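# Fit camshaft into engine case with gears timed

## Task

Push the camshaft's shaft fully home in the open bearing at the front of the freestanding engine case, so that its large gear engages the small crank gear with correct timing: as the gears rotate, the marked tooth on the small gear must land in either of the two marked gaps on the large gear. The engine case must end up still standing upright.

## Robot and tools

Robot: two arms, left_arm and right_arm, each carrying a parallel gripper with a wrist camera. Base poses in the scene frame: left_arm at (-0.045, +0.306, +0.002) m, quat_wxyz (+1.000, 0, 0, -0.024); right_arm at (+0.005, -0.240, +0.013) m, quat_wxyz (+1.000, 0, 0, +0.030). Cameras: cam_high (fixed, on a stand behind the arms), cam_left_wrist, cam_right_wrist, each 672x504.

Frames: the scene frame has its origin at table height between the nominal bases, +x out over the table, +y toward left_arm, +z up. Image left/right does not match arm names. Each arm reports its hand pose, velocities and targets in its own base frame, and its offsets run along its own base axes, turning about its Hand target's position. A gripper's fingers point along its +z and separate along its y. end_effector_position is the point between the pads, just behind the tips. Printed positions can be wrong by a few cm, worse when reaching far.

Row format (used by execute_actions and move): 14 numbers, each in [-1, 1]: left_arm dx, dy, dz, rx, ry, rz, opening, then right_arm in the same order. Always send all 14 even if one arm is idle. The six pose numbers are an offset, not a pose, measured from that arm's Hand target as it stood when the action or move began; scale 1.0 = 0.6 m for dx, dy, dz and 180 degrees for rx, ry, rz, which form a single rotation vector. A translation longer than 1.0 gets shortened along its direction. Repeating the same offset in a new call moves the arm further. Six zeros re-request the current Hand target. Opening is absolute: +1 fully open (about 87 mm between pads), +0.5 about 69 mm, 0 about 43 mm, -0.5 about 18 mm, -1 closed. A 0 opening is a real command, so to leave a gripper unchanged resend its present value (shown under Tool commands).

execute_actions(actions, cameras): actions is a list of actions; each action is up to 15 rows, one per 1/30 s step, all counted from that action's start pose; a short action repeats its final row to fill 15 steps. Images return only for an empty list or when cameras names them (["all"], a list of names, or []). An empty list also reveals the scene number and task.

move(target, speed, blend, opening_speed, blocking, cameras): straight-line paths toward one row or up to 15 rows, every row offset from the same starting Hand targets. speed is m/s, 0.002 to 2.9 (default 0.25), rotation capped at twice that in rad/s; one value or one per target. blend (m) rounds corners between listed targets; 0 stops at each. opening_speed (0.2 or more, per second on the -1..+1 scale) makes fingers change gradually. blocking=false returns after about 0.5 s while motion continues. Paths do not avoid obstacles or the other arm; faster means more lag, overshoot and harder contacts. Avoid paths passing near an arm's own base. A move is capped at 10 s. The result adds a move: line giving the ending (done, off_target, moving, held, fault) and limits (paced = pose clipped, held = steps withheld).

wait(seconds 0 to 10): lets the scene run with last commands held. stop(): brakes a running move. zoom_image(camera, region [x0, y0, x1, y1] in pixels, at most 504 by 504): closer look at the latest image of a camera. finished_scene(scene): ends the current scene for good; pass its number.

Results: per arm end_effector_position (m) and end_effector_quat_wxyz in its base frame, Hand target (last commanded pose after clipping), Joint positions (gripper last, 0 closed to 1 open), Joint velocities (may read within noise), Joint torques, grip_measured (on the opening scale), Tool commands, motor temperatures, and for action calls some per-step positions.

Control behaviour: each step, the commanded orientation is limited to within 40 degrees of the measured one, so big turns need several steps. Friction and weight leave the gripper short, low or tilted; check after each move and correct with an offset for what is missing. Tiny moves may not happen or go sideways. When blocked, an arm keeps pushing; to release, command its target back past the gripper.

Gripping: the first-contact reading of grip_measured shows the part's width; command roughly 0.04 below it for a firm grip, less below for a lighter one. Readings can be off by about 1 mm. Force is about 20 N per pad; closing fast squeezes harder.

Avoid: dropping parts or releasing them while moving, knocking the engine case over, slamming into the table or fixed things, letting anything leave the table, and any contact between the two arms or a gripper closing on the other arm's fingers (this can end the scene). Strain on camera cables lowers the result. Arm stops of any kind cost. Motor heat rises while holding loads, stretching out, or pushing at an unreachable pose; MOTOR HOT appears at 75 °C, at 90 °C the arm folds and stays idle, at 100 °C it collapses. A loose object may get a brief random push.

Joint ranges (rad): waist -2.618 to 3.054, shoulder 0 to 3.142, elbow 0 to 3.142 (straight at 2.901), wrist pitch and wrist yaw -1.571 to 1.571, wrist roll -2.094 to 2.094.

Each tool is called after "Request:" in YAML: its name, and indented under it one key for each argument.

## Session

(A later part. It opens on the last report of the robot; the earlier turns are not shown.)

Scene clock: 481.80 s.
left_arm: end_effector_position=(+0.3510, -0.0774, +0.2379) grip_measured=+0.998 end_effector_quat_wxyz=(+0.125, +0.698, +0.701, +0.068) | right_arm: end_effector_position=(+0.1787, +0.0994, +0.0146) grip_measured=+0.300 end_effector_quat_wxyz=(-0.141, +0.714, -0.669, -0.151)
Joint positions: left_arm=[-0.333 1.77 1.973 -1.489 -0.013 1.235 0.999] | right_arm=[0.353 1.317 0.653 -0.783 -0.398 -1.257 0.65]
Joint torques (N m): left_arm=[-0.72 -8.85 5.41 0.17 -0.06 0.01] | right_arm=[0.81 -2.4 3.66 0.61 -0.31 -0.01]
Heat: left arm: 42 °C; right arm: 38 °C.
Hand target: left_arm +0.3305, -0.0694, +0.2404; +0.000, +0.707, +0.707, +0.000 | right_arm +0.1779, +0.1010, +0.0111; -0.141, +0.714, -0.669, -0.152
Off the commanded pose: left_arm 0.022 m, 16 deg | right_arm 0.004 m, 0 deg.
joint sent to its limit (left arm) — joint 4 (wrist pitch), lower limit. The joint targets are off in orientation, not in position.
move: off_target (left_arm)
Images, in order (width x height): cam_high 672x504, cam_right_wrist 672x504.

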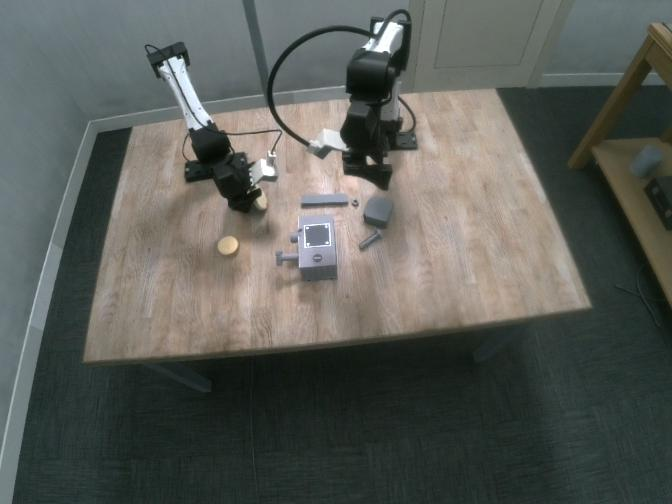

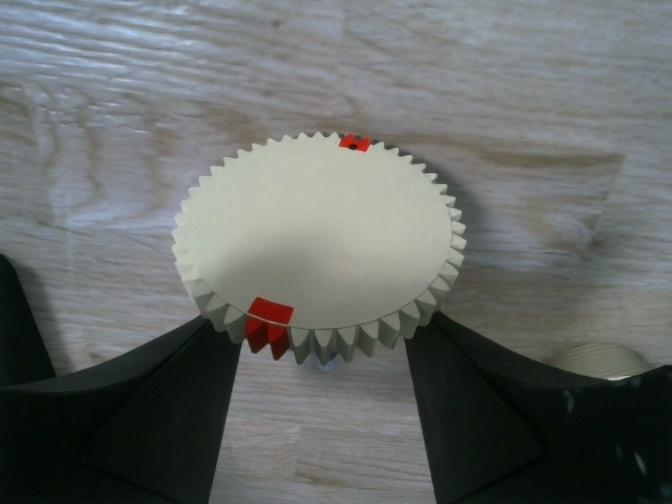

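Request:
move:
  target: [0,0,0,0,0,0,1,0,0,0,0,0,0,-0.85]
  cameras: ["cam_right_wrist","cam_high"]
  speed: 0.06
  opening_speed: 0.5

Scene clock: 488.70 s.
left_arm: end_effector_position=(+0.3510, -0.0774, +0.2379) grip_measured=+0.998 end_effector_quat_wxyz=(+0.125, +0.698, +0.701, +0.068) | right_arm: end_effector_position=(+0.1794, +0.0994, +0.0146) grip_measured=-0.576 end_effector_quat_wxyz=(-0.142, +0.713, -0.670, -0.150)
Joint positions: left_arm=[-0.333 1.77 1.973 -1.489 -0.013 1.235 0.999] | right_arm=[0.353 1.317 0.653 -0.78 -0.397 -1.256 0.212]
Joint torques (N m): left_arm=[-0.72 -8.85 5.42 0.17 -0.06 0.01] | right_arm=[0.83 -2.39 3.66 0.6 -0.32 -0.01]
Heat: left arm: 42 °C; right arm: 37 °C.
Hand target: left_arm +0.3305, -0.0694, +0.2404; +0.000, +0.707, +0.707, +0.000 | right_arm +0.1779, +0.1010, +0.0111; -0.141, +0.714, -0.669, -0.152
Off the commanded pose: left_arm 0.022 m, 16 deg | right_arm 0.004 m, 0 deg.
joint sent to its limit (left arm) — joint 4 (wrist pitch), lower limit. The joint targets are off in orientation, not in position.
move: off_target (left_arm)
Images, in order (width x height): cam_high 672x504, cam_right_wrist 672x504.

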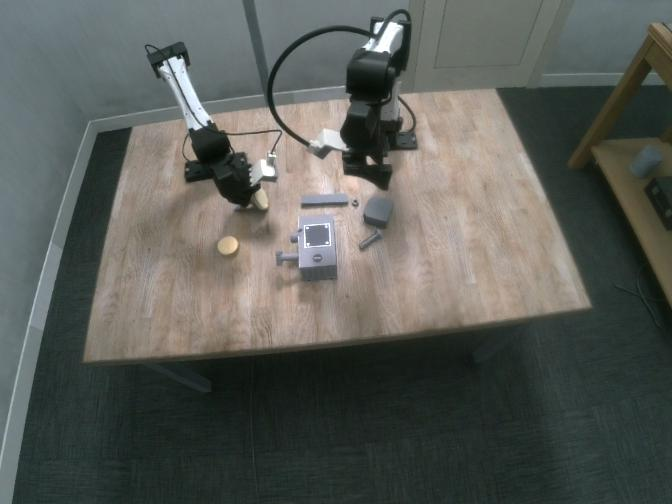

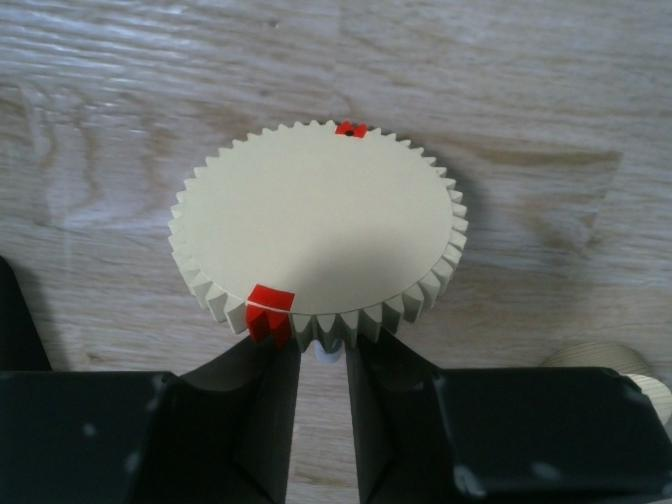

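Request:
move:
  target:
    - [0,0,0,0,0,0,1,0.033,-0.033,0.217,0,0,0,-0.85]
    - [0,0,0,0,0,0,1,0.17,-0.052,0.265,-0.0548,0.0503,-0.519,-0.85]
    - [0,0,0,0,0,0,1,0.28,-0.018,0.232,0.0016,-0.200,0.941,-0.85]
  cameras: ["all"]
  speed: [0.12,0.35,0.35]

Scene clock: 582.30 s.
left_arm: end_effector_position=(+0.3510, -0.0774, +0.2379) grip_measured=+0.998 end_effector_quat_wxyz=(+0.125, +0.698, +0.701, +0.068) | right_arm: end_effector_position=(+0.3421, +0.0902, +0.1430) grip_measured=-0.576 end_effector_quat_wxyz=(+0.000, +0.722, +0.692, -0.006)
Joint positions: left_arm=[-0.333 1.77 1.973 -1.489 -0.013 1.235 0.999] | right_arm=[0.146 1.861 1.725 -1.446 0.008 1.759 0.212]
Joint torques (N m): left_arm=[-0.72 -8.85 5.41 0.17 -0.06 0.01] | right_arm=[-0.32 -7.35 7.08 -0.01 0 0.02]
Motor temperatures (°C): left_arm=[23 43 34 27 26 25 24] | right_arm=[25 31 36 31 27 26 29]
Heat: left arm: 43 °C; right arm: 36 °C.
Hand target: left_arm +0.3305, -0.0694, +0.2404; +0.000, +0.707, +0.707, +0.000 | right_arm +0.3459, +0.0901, +0.1503; +0.000, +0.727, +0.687, +0.000
Off the commanded pose: left_arm 0.022 m, 16 deg | right_arm 0.008 m, 1 deg.
joint sent to its limit (left arm) — joint 4 (wrist pitch), lower limit. The joint targets are off in orientation, not in position.
move: off_target (left_arm)

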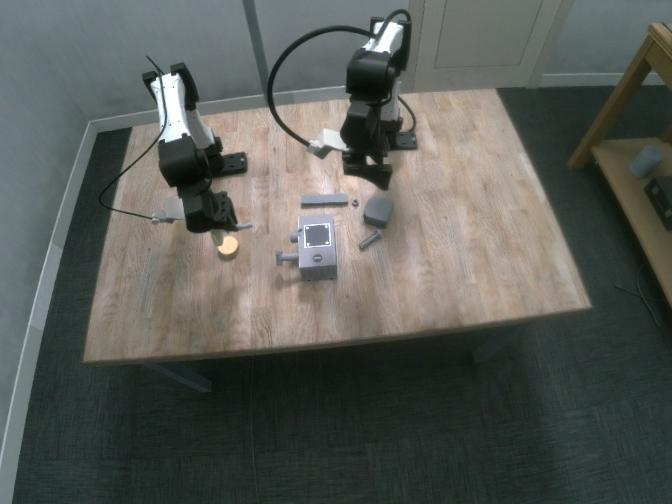

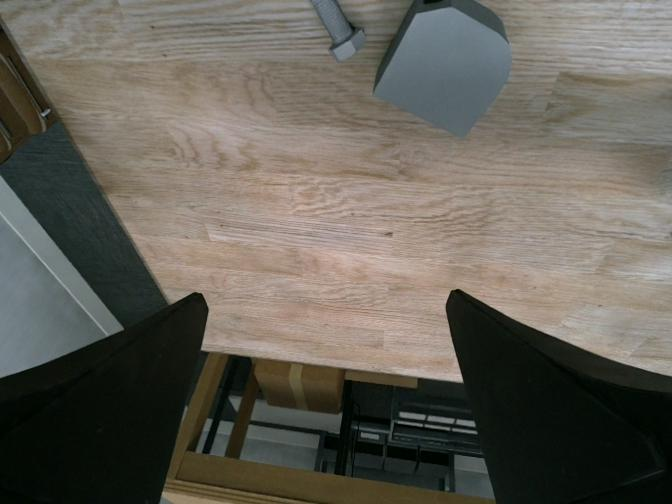

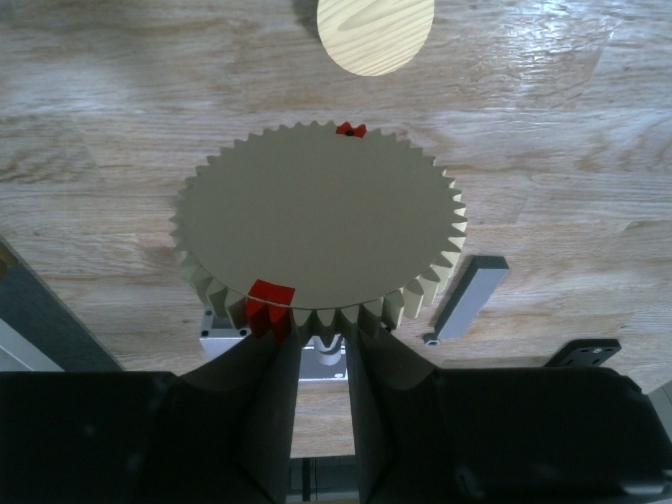

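Request:
move:
  target: [-0.122,-0.308,-0.254,-0.474,-0.1866,0.1866,1,0,0,-0.12,0,0,0,-0.85]
  cameras: ["all"]
  speed: 0.2

Scene clock: 644.60 s.
left_arm: end_effector_position=(+0.2572, -0.2551, +0.0831) grip_measured=+0.998 end_effector_quat_wxyz=(+0.637, +0.291, +0.656, -0.282) | right_arm: end_effector_position=(+0.3441, +0.0905, +0.0808) grip_measured=-0.576 end_effector_quat_wxyz=(+0.002, +0.722, +0.692, -0.004)
Joint positions: left_arm=[-0.732 1.683 0.132 1.521 0.103 0.004 0.999] | right_arm=[0.146 1.866 1.486 -1.194 0.008 1.76 0.212]
Joint torques (N m): left_arm=[-0.95 -2.96 3.36 2.75 -0.19 -0.13] | right_arm=[-0.32 -7.54 4.03 0.3 0.01 0.03]
Heat: left arm: 43 °C; right arm: 39 °C.
Hand target: left_arm +0.2573, -0.2541, +0.0880; +0.648, +0.282, +0.649, -0.283 | right_arm +0.3460, +0.0901, +0.0783; +0.000, +0.727, +0.687, +0.000
Off the commanded pose: left_arm 0.005 m, 2 deg | right_arm 0.003 m, 1 deg.
move: done

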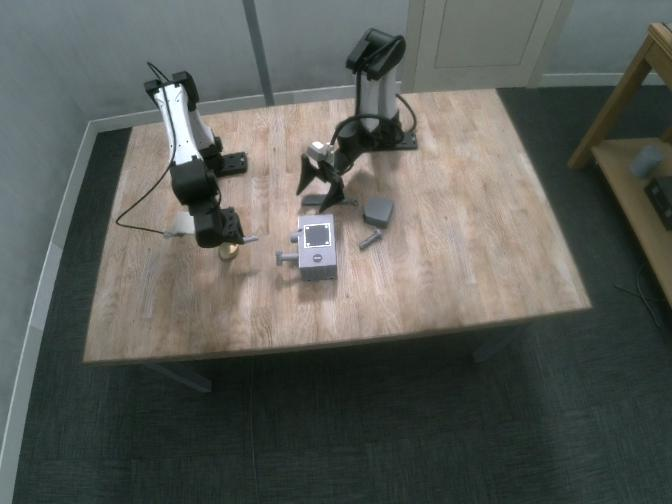

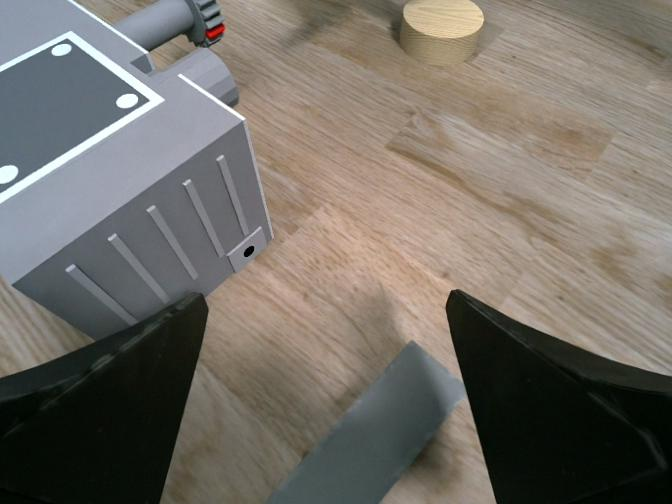

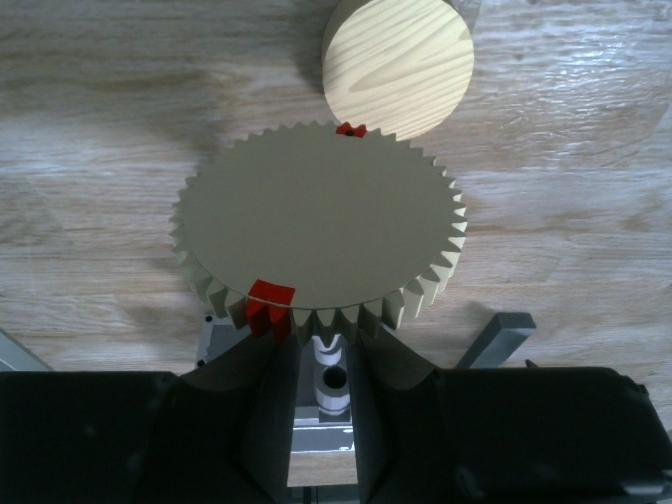

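Request:
move:
  target:
    - [0,-0.05,0,-0.035,-0.057,0.083,1,-0.0025,0.045,0,0,0,0,-0.85]
    - [0,-0.05,0,-0.035,-0.057,0.083,1,-0.0025,0.045,-0.035,0,0,0,-0.85]
  cameras: ["cam_left_wrist","cam_right_wrist"]
  speed: 0.1

Request:
zoom_image:
  camera: "cam_left_wrist"
  region: [200, 80, 500, 300]

Scene clock: 663.50 s.
left_arm: end_effector_position=(+0.2536, -0.2801, +0.0771) grip_measured=+0.998 end_effector_quat_wxyz=(+0.673, +0.217, +0.683, -0.182) | right_arm: end_effector_position=(+0.3434, +0.1133, +0.0584) grip_measured=-0.576 end_effector_quat_wxyz=(+0.001, +0.726, +0.687, -0.005)
Joint positions: left_arm=[-1.055 1.801 0.234 1.537 -0.482 0.03 0.999] | right_arm=[0.211 1.897 1.436 -1.118 0.007 1.837 0.212]
Joint torques (N m): left_arm=[-1.05 -3.66 5.75 2.66 -0.27 0.01] | right_arm=[0.83 -7.99 4.07 0.29 0.01 0.02]
Motor temperatures (°C): left_arm=[23 38 33 36 26 25 24] | right_arm=[25 34 38 29 27 26 29]
Heat: left arm: 38 °C; right arm: 38 °C.
Hand target: left_arm +0.2574, -0.2841, +0.0879; +0.749, +0.184, +0.603, -0.205 | right_arm +0.3444, +0.1172, +0.0574; +0.000, +0.727, +0.687, +0.000
Off the commanded pose: left_arm 0.012 m, 13 deg | right_arm 0.004 m, 1 deg.
joint sent to its limit (left arm) — joint 4 (wrist pitch), upper limit. The joint targets are off in orientation, not in position.
move: off_target (left_arm)
Images, in order (width x height): cam_left_wrist 672x504, cam_right_wrist 672x504.

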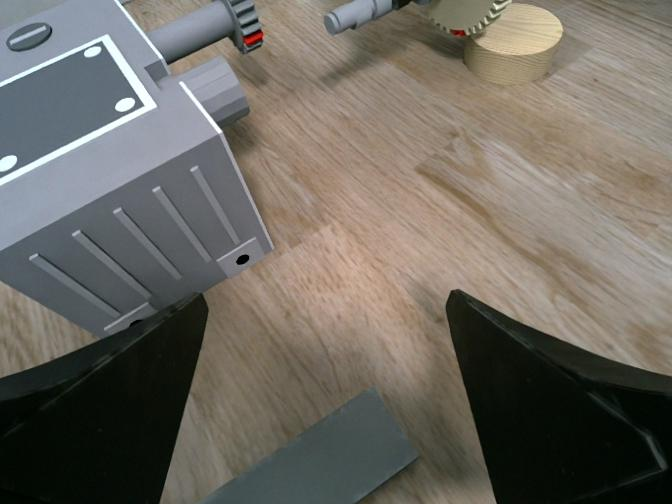

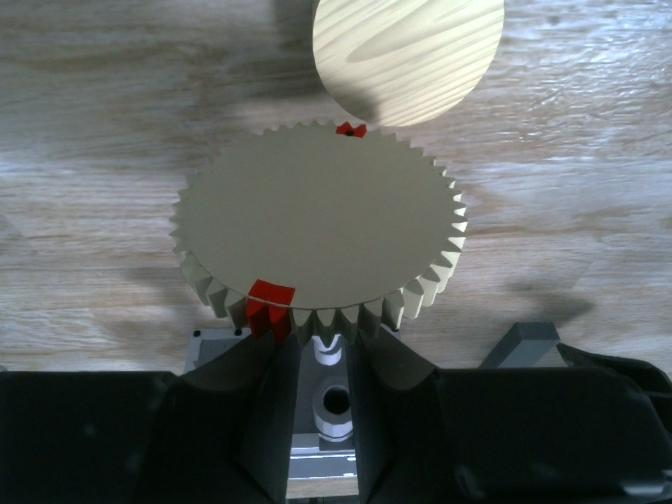

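Scaled by 1.680 from the camera's 672x504 image, which has a finer 960x720 frame.

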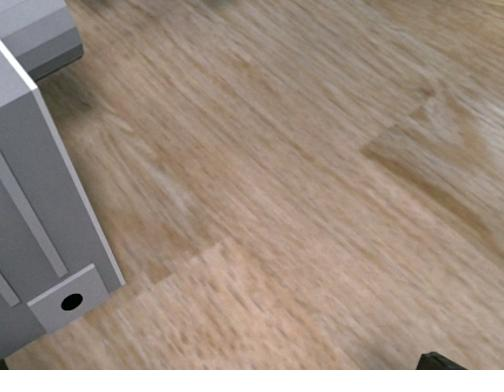

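Request:
move:
  target: [0,0,0,0.0208,0.0633,0.0669,1,0,0,0,0,0,0,-0.85]
  cameras: ["cam_left_wrist","cam_high"]
  speed: 0.15

Request:
zoom_image:
  camera: "cam_left_wrist"
  region: [250, 0, 600, 220]

Request:
zoom_image:
  camera: "cam_high"
  region: [190, 180, 340, 290]

Scene clock: 684.63 s.
left_arm: end_effector_position=(+0.2555, -0.2820, +0.0871) grip_measured=+0.998 end_effector_quat_wxyz=(+0.694, +0.136, +0.696, -0.125) | right_arm: end_effector_position=(+0.3435, +0.1133, +0.0584) grip_measured=-0.576 end_effector_quat_wxyz=(+0.001, +0.726, +0.687, -0.005)
Joint positions: left_arm=[-1.173 1.816 0.325 1.482 -0.803 0.009 0.999] | right_arm=[0.211 1.897 1.436 -1.118 0.007 1.837 0.212]
Joint torques (N m): left_arm=[-0.88 -4.03 6.19 2 -0.29 -0.19] | right_arm=[0.84 -7.99 4.07 0.27 0.01 0.02]
Motor temperatures (°C): left_arm=[23 36 33 41 26 25 24] | right_arm=[25 35 37 29 27 26 29]
Heat: left arm: 41 °C; right arm: 37 °C.
Hand target: left_arm +0.2573, -0.2841, +0.0879; +0.696, +0.123, +0.697, -0.123 | right_arm +0.3444, +0.1172, +0.0574; +0.000, +0.727, +0.687, +0.000
Off the commanded pose: left_arm 0.003 m, 2 deg | right_arm 0.004 m, 1 deg.
move: done
Images, in order (width x height): cam_high 672x504, cam_left_wrist 672x504.

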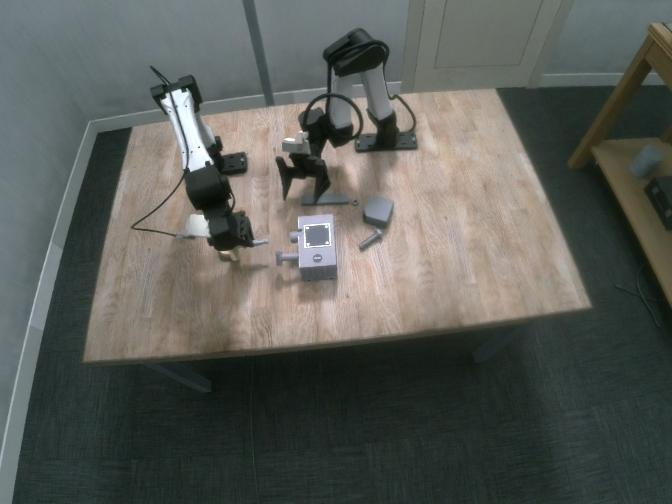

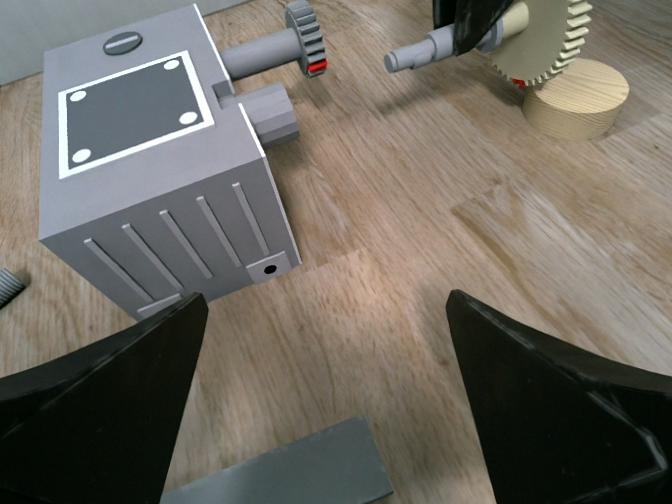

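Scaled by 1.440 from the camera's 672x504 image, which has a finer 960x720 frame.

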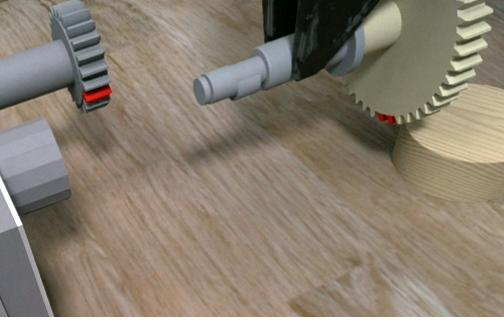

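Scaled by 3.360 from the camera's 672x504 image, which has a finer 960x720 frame.

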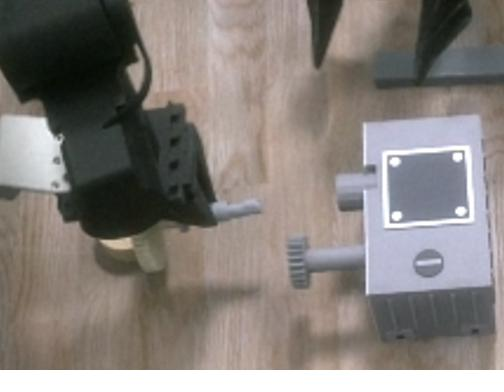

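Request:
move:
  target:
    - [0,0,0,0,0,0,1,-0.005,0.016,0,0,0,0,-0.85]
    - [0,0,0,0,0,0,1,-0.005,0.016,-0.009,0,0,0,-0.85]
  cameras: ["all"]
  speed: 0.06

Request:
zoom_image:
  camera: "cam_left_wrist"
  region: [230, 0, 580, 220]

Request:
zoom_image:
  camera: "cam_right_wrist"
  region: [260, 280, 420, 480]

Request:
zoom_image:
  camera: "cam_high"
  region: [230, 210, 330, 280]

Scene clock: 704.33 s.
left_arm: end_effector_position=(+0.2555, -0.2819, +0.0871) grip_measured=+0.998 end_effector_quat_wxyz=(+0.694, +0.135, +0.696, -0.125) | right_arm: end_effector_position=(+0.3409, +0.1229, +0.0540) grip_measured=-0.576 end_effector_quat_wxyz=(+0.002, +0.726, +0.687, -0.004)
Joint positions: left_arm=[-1.173 1.816 0.325 1.482 -0.803 0.009 0.999] | right_arm=[0.239 1.897 1.418 -1.097 0.007 1.865 0.212]
Joint torques (N m): left_arm=[-0.88 -4.04 6.19 2 -0.3 -0.18] | right_arm=[0.83 -7.79 3.93 0.3 0.01 0.03]
Heat: left arm: 38 °C; right arm: 36 °C.
Hand target: left_arm +0.2573, -0.2841, +0.0879; +0.696, +0.123, +0.697, -0.123 | right_arm +0.3413, +0.1268, +0.0519; +0.000, +0.727, +0.687, +0.000
Off the commanded pose: left_arm 0.003 m, 1 deg | right_arm 0.004 m, 1 deg.
move: done

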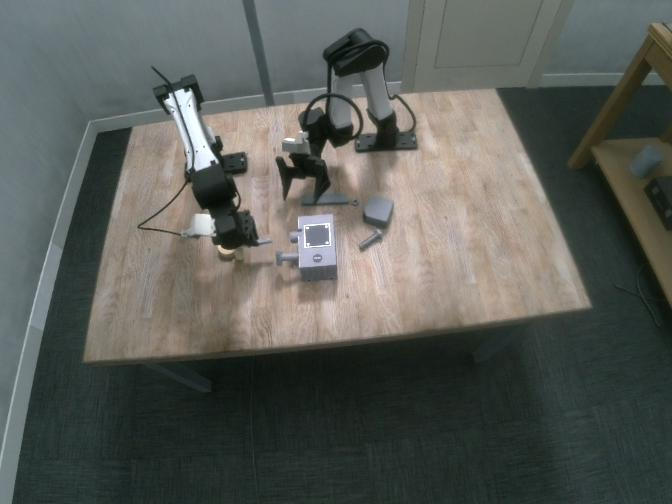

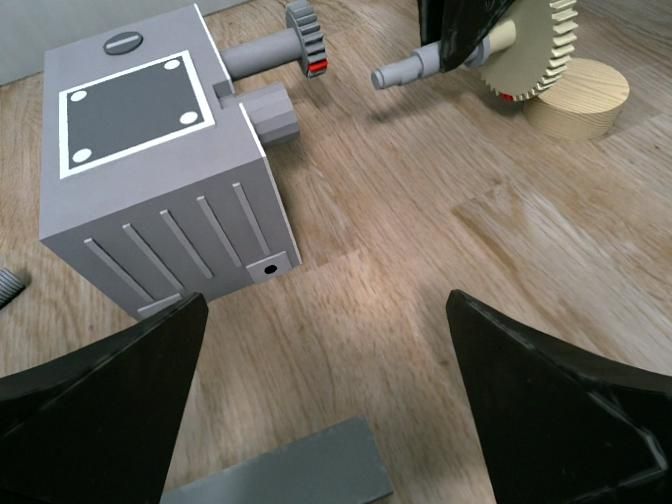

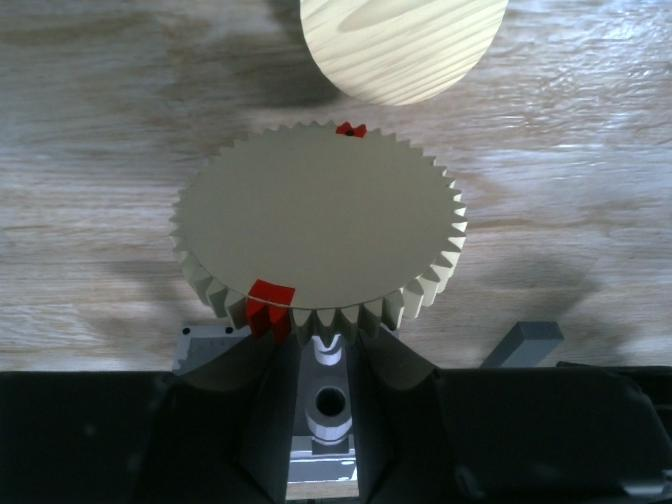

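Scaled by 1.440 from the camera's 672x504 image, which has a finer 960x720 frame.

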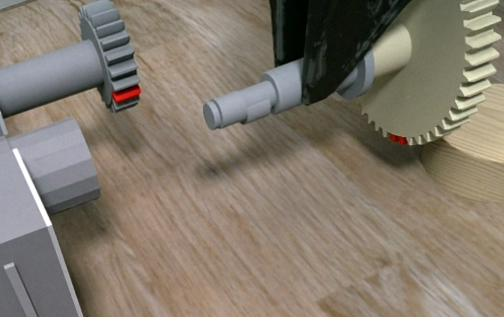

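Scaled by 2.520 from the camera's 672x504 image, which has a finer 960x720 frame.

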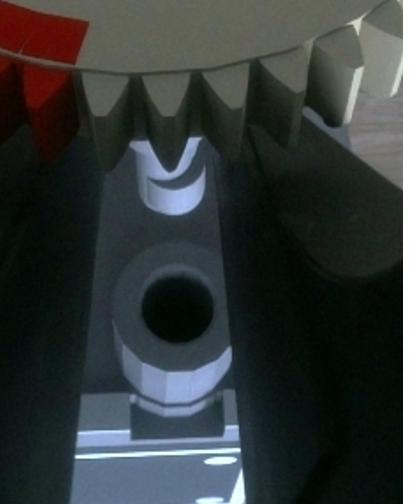

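Scaled by 5.040 from the camera's 672x504 image, which has a finer 960x720 frame.

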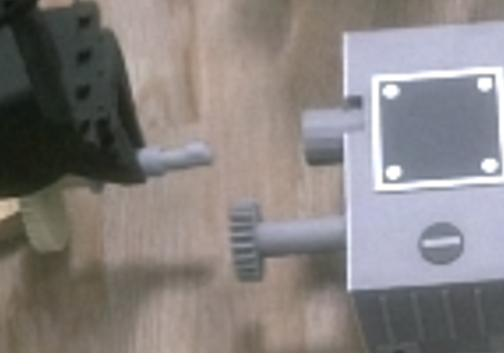

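Request:
move:
  target: [0,0,0,0,0,0,1,-0.0025,0.04,0,0,0,0,-0.85]
  cameras: ["all"]
  speed: 0.05

Request:
zoom_image:
  camera: "cam_left_wrist"
  region: [230, 20, 480, 180]

Request:
zoom_image:
  camera: "cam_right_wrist"
  region: [260, 280, 420, 480]

Request:
zoom_image:
  camera: "cam_high"
  region: [230, 210, 330, 280]

Scene clock: 719.33 s.
left_arm: end_effector_position=(+0.2555, -0.2819, +0.0871) grip_measured=+0.998 end_effector_quat_wxyz=(+0.694, +0.135, +0.696, -0.125) | right_arm: end_effector_position=(+0.3335, +0.1458, +0.0483) grip_measured=-0.576 end_effector_quat_wxyz=(-0.002, +0.725, +0.688, -0.011)
Joint positions: left_arm=[-1.173 1.816 0.325 1.482 -0.803 0.009 0.999] | right_arm=[0.308 1.914 1.418 -1.097 0.005 1.931 0.212]
Joint torques (N m): left_arm=[-0.88 -4.04 6.19 2 -0.3 -0.18] | right_arm=[0.64 -7.71 5.82 0.19 0.02 0.04]
Heat: left arm: 37 °C; right arm: 36 °C.
Hand target: left_arm +0.2573, -0.2841, +0.0879; +0.696, +0.123, +0.697, -0.123 | right_arm +0.3399, +0.1507, +0.0519; +0.000, +0.727, +0.687, +0.000
Off the commanded pose: left_arm 0.003 m, 1 deg | right_arm 0.009 m, 1 deg.
move: done

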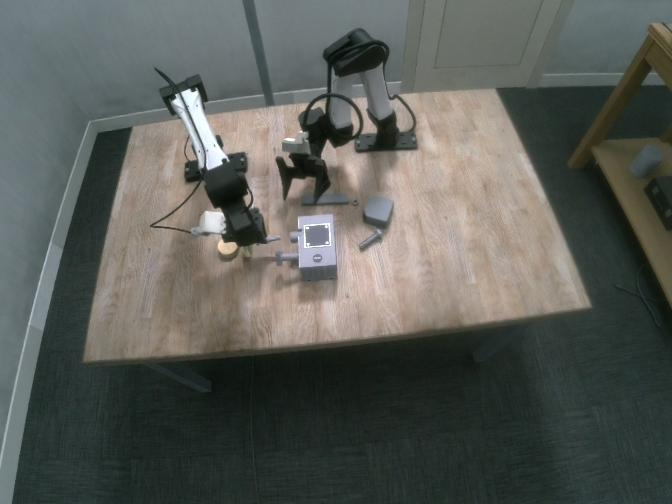

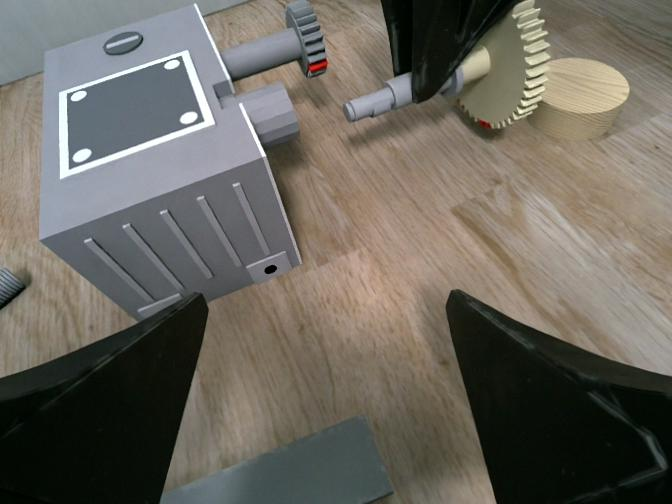

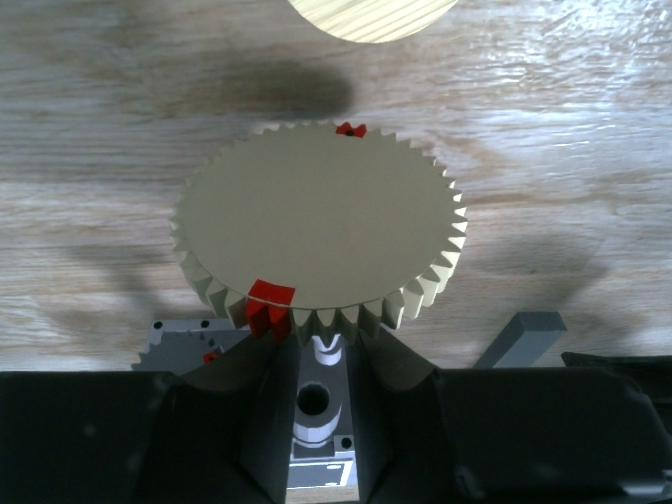

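Scaled by 2.016 from the camera's 672x504 image, which has a finer 960x720 frame.

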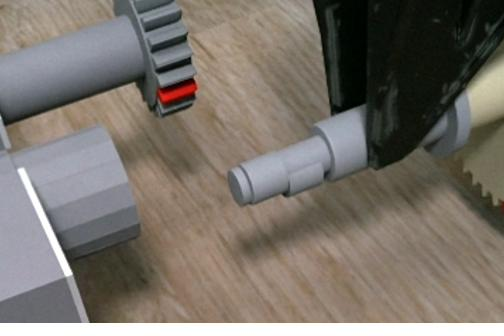

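Scaled by 2.520 from the camera's 672x504 image, which has a finer 960x720 frame.

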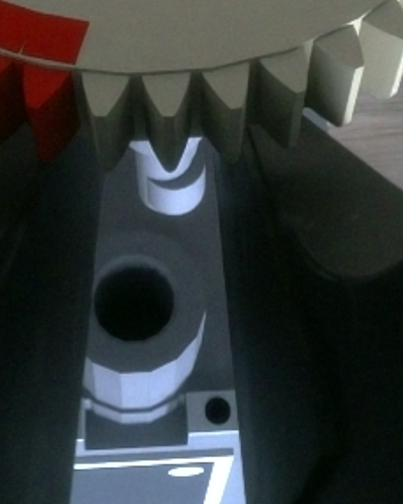

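Scaled by 5.040 from the camera's 672x504 image, which has a finer 960x720 frame.

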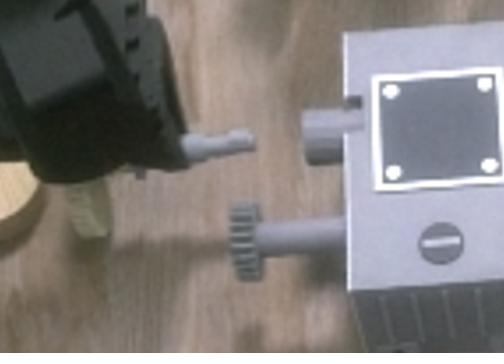

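Request:
move:
  target: [0,0,0,0,0,0,1,0.008,0,0.008,0,0,0,-0.85]
  cameras: ["all"]
  speed: 0.05

Request:
zoom_image:
  camera: "cam_left_wrist"
  region: [230, 20, 480, 180]

Request:
zoom_image:
  camera: "cam_right_wrist"
  region: [260, 280, 420, 480]

Request:
zoom_image:
  camera: "cam_high"
  region: [230, 210, 330, 280]

Scene clock: 729.33 s.
left_arm: end_effector_position=(+0.2555, -0.2819, +0.0871) grip_measured=+0.998 end_effector_quat_wxyz=(+0.694, +0.135, +0.696, -0.125) | right_arm: end_effector_position=(+0.3397, +0.1478, +0.0503) grip_measured=-0.576 end_effector_quat_wxyz=(+0.000, +0.726, +0.688, -0.006)
Joint positions: left_arm=[-1.173 1.816 0.325 1.482 -0.803 0.009 0.999] | right_arm=[0.308 1.925 1.441 -1.097 0.005 1.932 0.212]
Joint torques (N m): left_arm=[-0.88 -4.04 6.19 2 -0.3 -0.17] | right_arm=[0.28 -7.71 6.9 -0.01 0.02 -0.01]
Heat: left arm: 37 °C; right arm: 37 °C.
Hand target: left_arm +0.2573, -0.2841, +0.0879; +0.696, +0.123, +0.697, -0.123 | right_arm +0.3448, +0.1507, +0.0567; +0.000, +0.727, +0.687, +0.000
Off the commanded pose: left_arm 0.003 m, 1 deg | right_arm 0.009 m, 1 deg.
move: done

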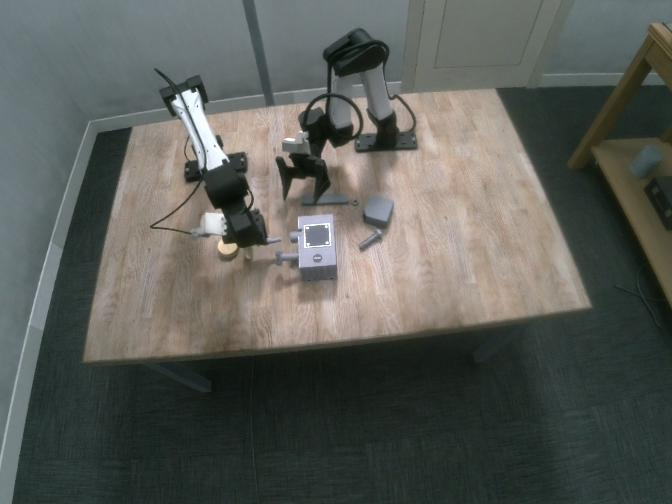

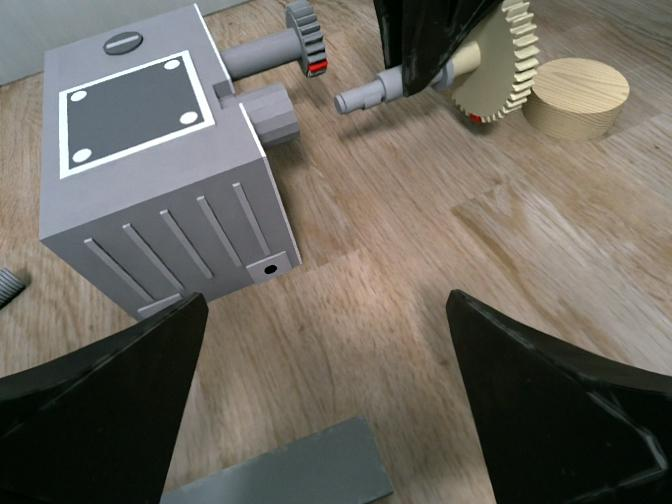

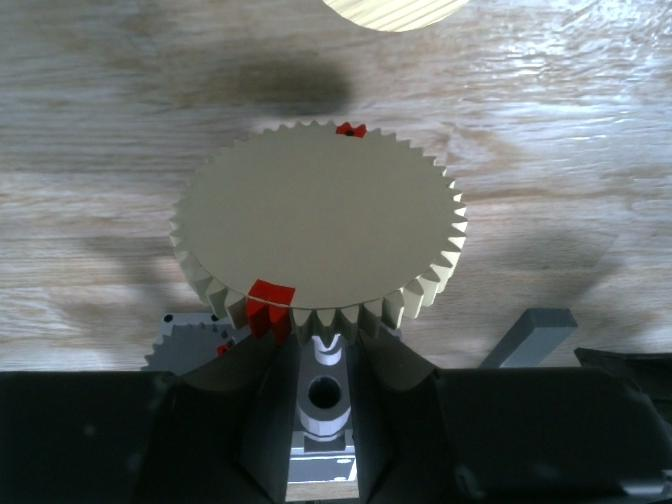

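Scaled by 2.016 from the camera's 672x504 image, which has a finer 960x720 frame.

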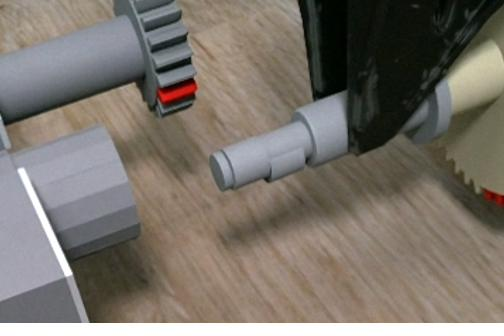

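Scaled by 2.520 from the camera's 672x504 image, which has a finer 960x720 frame.

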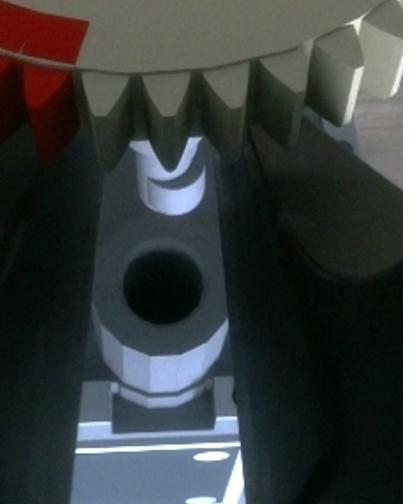

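Scaled by 5.040 from the camera's 672x504 image, which has a finer 960x720 frame.

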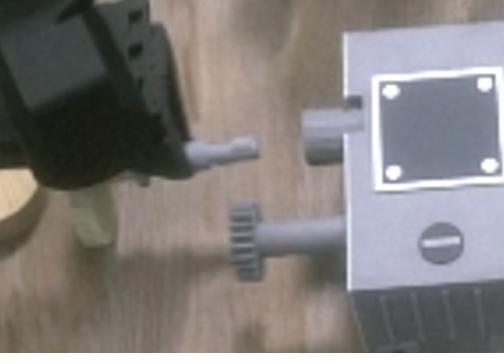

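Request:
move:
  target: [0,0,0,0,0,0,1,0.0025,0.025,0.0067,0,0,0,-0.85]
  cameras: ["all"]
  speed: 0.04

Request:
zoom_image:
  camera: "cam_left_wrist"
  region: [230, 20, 480, 180]

Request:
zoom_image:
  camera: "cam_right_wrist"
  region: [260, 280, 420, 480]

Request:
zoom_image:
  camera: "cam_high"
  region: [230, 210, 330, 280]

Scene clock: 745.63 s.
left_arm: end_effector_position=(+0.2555, -0.2819, +0.0871) grip_measured=+0.998 end_effector_quat_wxyz=(+0.694, +0.135, +0.696, -0.125) | right_arm: end_effector_position=(+0.3422, +0.1612, +0.0538) grip_measured=-0.576 end_effector_quat_wxyz=(+0.000, +0.726, +0.688, -0.005)
Joint positions: left_arm=[-1.173 1.816 0.325 1.482 -0.803 0.009 0.999] | right_arm=[0.341 1.946 1.484 -1.118 0.005 1.965 0.212]
Joint torques (N m): left_arm=[-0.88 -4.03 6.19 2 -0.3 -0.18] | right_arm=[0.73 -7.98 6.95 -0.03 0.03 0.02]
Heat: left arm: 37 °C; right arm: 38 °C.
Hand target: left_arm +0.2573, -0.2841, +0.0879; +0.696, +0.123, +0.697, -0.123 | right_arm +0.3462, +0.1657, +0.0608; +0.000, +0.727, +0.687, +0.000
Off the commanded pose: left_arm 0.003 m, 1 deg | right_arm 0.009 m, 1 deg.
move: done

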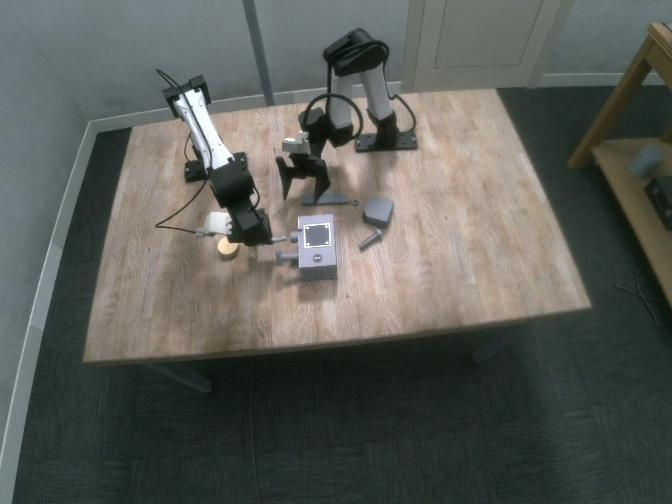

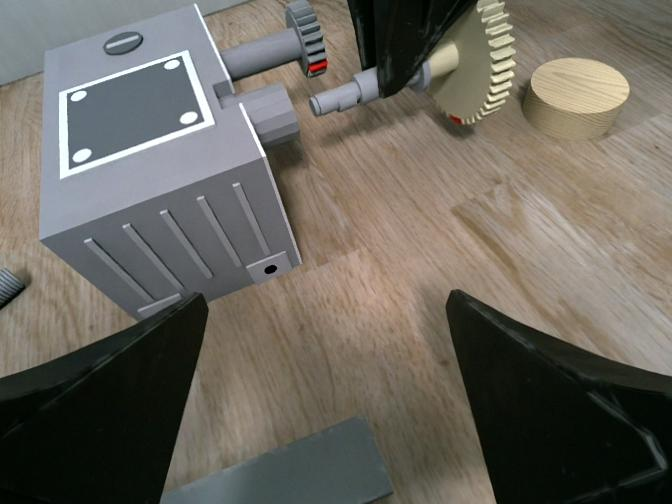

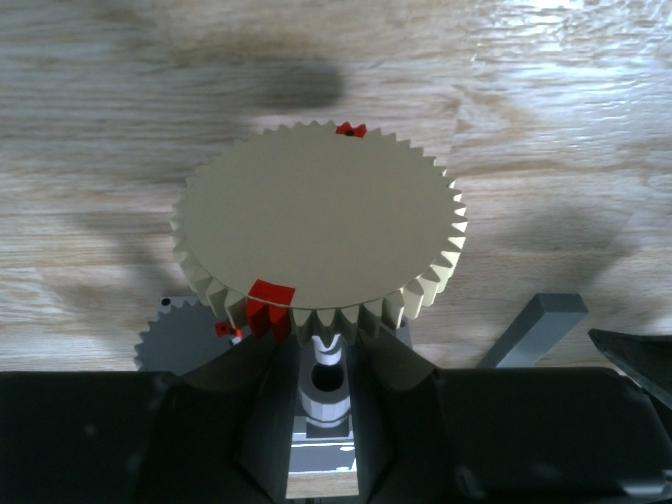

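Scaled by 2.016 from the camera's 672x504 image, which has a finer 960x720 frame.

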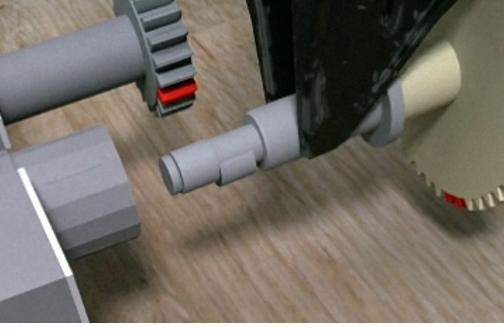

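Scaled by 2.520 from the camera's 672x504 image, which has a finer 960x720 frame.

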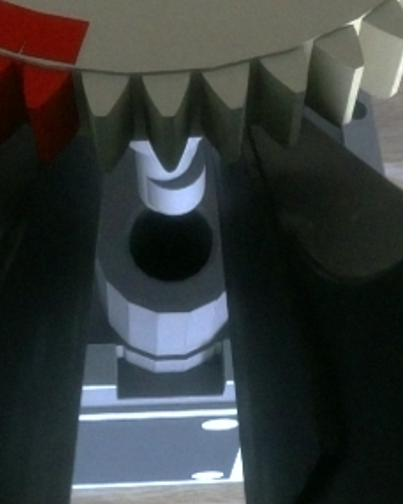

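Scaled by 5.040 from the camera's 672x504 image, which has a finer 960x720 frame.

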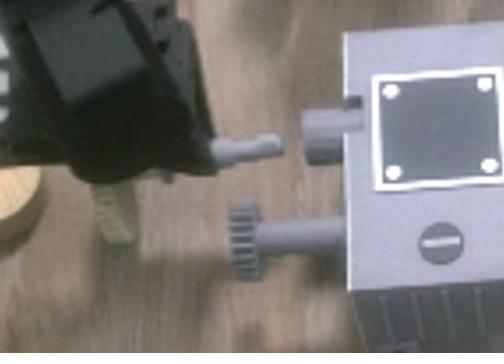

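Request:
move:
  target: [0,0,0,0,0,0,1,0.0,0.025,0.0,0,0,0,-0.85]
  cameras: ["cam_left_wrist","cam_right_wrist"]
  speed: 0.03

Request:
zoom_image:
  camera: "cam_left_wrist"
  region: [230, 20, 480, 180]

Request:
zoom_image:
  camera: "cam_right_wrist"
  region: [260, 280, 420, 480]

Scene clock: 753.60 s.
left_arm: end_effector_position=(+0.2555, -0.2819, +0.0871) grip_measured=+0.998 end_effector_quat_wxyz=(+0.694, +0.135, +0.696, -0.125) | right_arm: end_effector_position=(+0.3421, +0.1755, +0.0536) grip_measured=-0.576 end_effector_quat_wxyz=(+0.000, +0.726, +0.688, -0.006)
Joint positions: left_arm=[-1.173 1.816 0.325 1.482 -0.803 0.009 0.999] | right_arm=[0.378 1.966 1.511 -1.128 0.005 2.003 0.212]
Joint torques (N m): left_arm=[-0.88 -4.03 6.19 2 -0.29 -0.18] | right_arm=[0.85 -8.13 7.04 -0.02 0.03 0.03]
Heat: left arm: 37 °C; right arm: 38 °C.
Hand target: left_arm +0.2573, -0.2841, +0.0879; +0.696, +0.123, +0.697, -0.123 | right_arm +0.3462, +0.1808, +0.0608; +0.000, +0.727, +0.687, +0.000
Off the commanded pose: left_arm 0.003 m, 1 deg | right_arm 0.010 m, 1 deg.
move: done
Images, in order (width x height): cam_left_wrist 672x504, cam_right_wrist 672x504.

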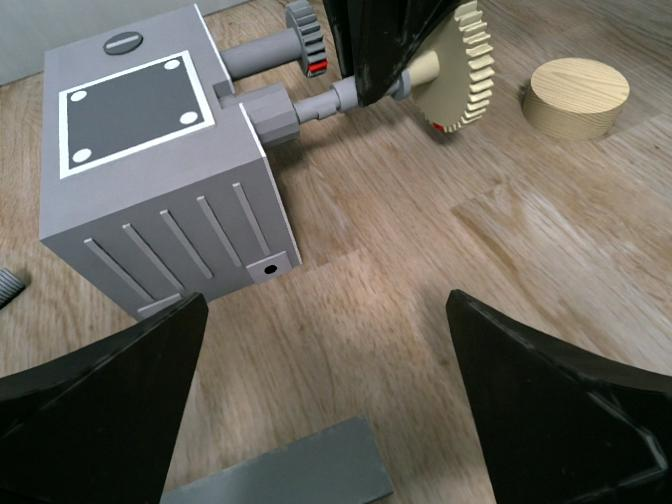

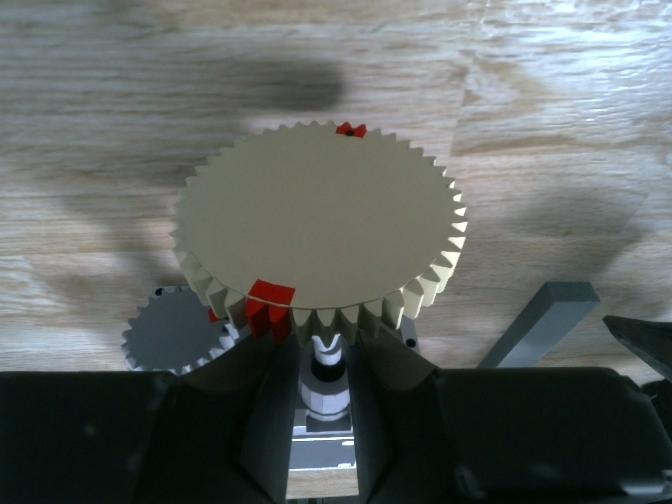

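Scaled by 2.016 from the camera's 672x504 image, which has a finer 960x720 frame.

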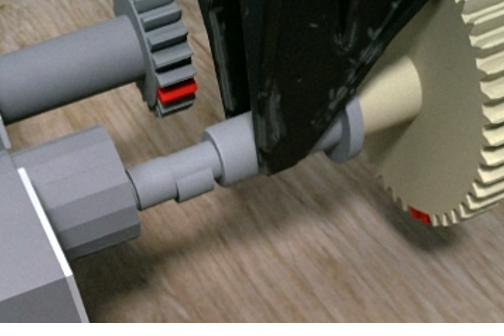

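Scaled by 2.520 from the camera's 672x504 image, which has a finer 960x720 frame.

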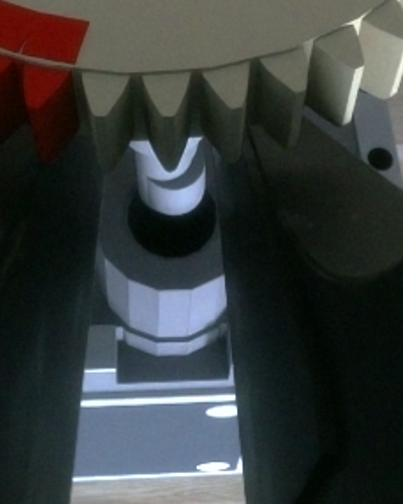

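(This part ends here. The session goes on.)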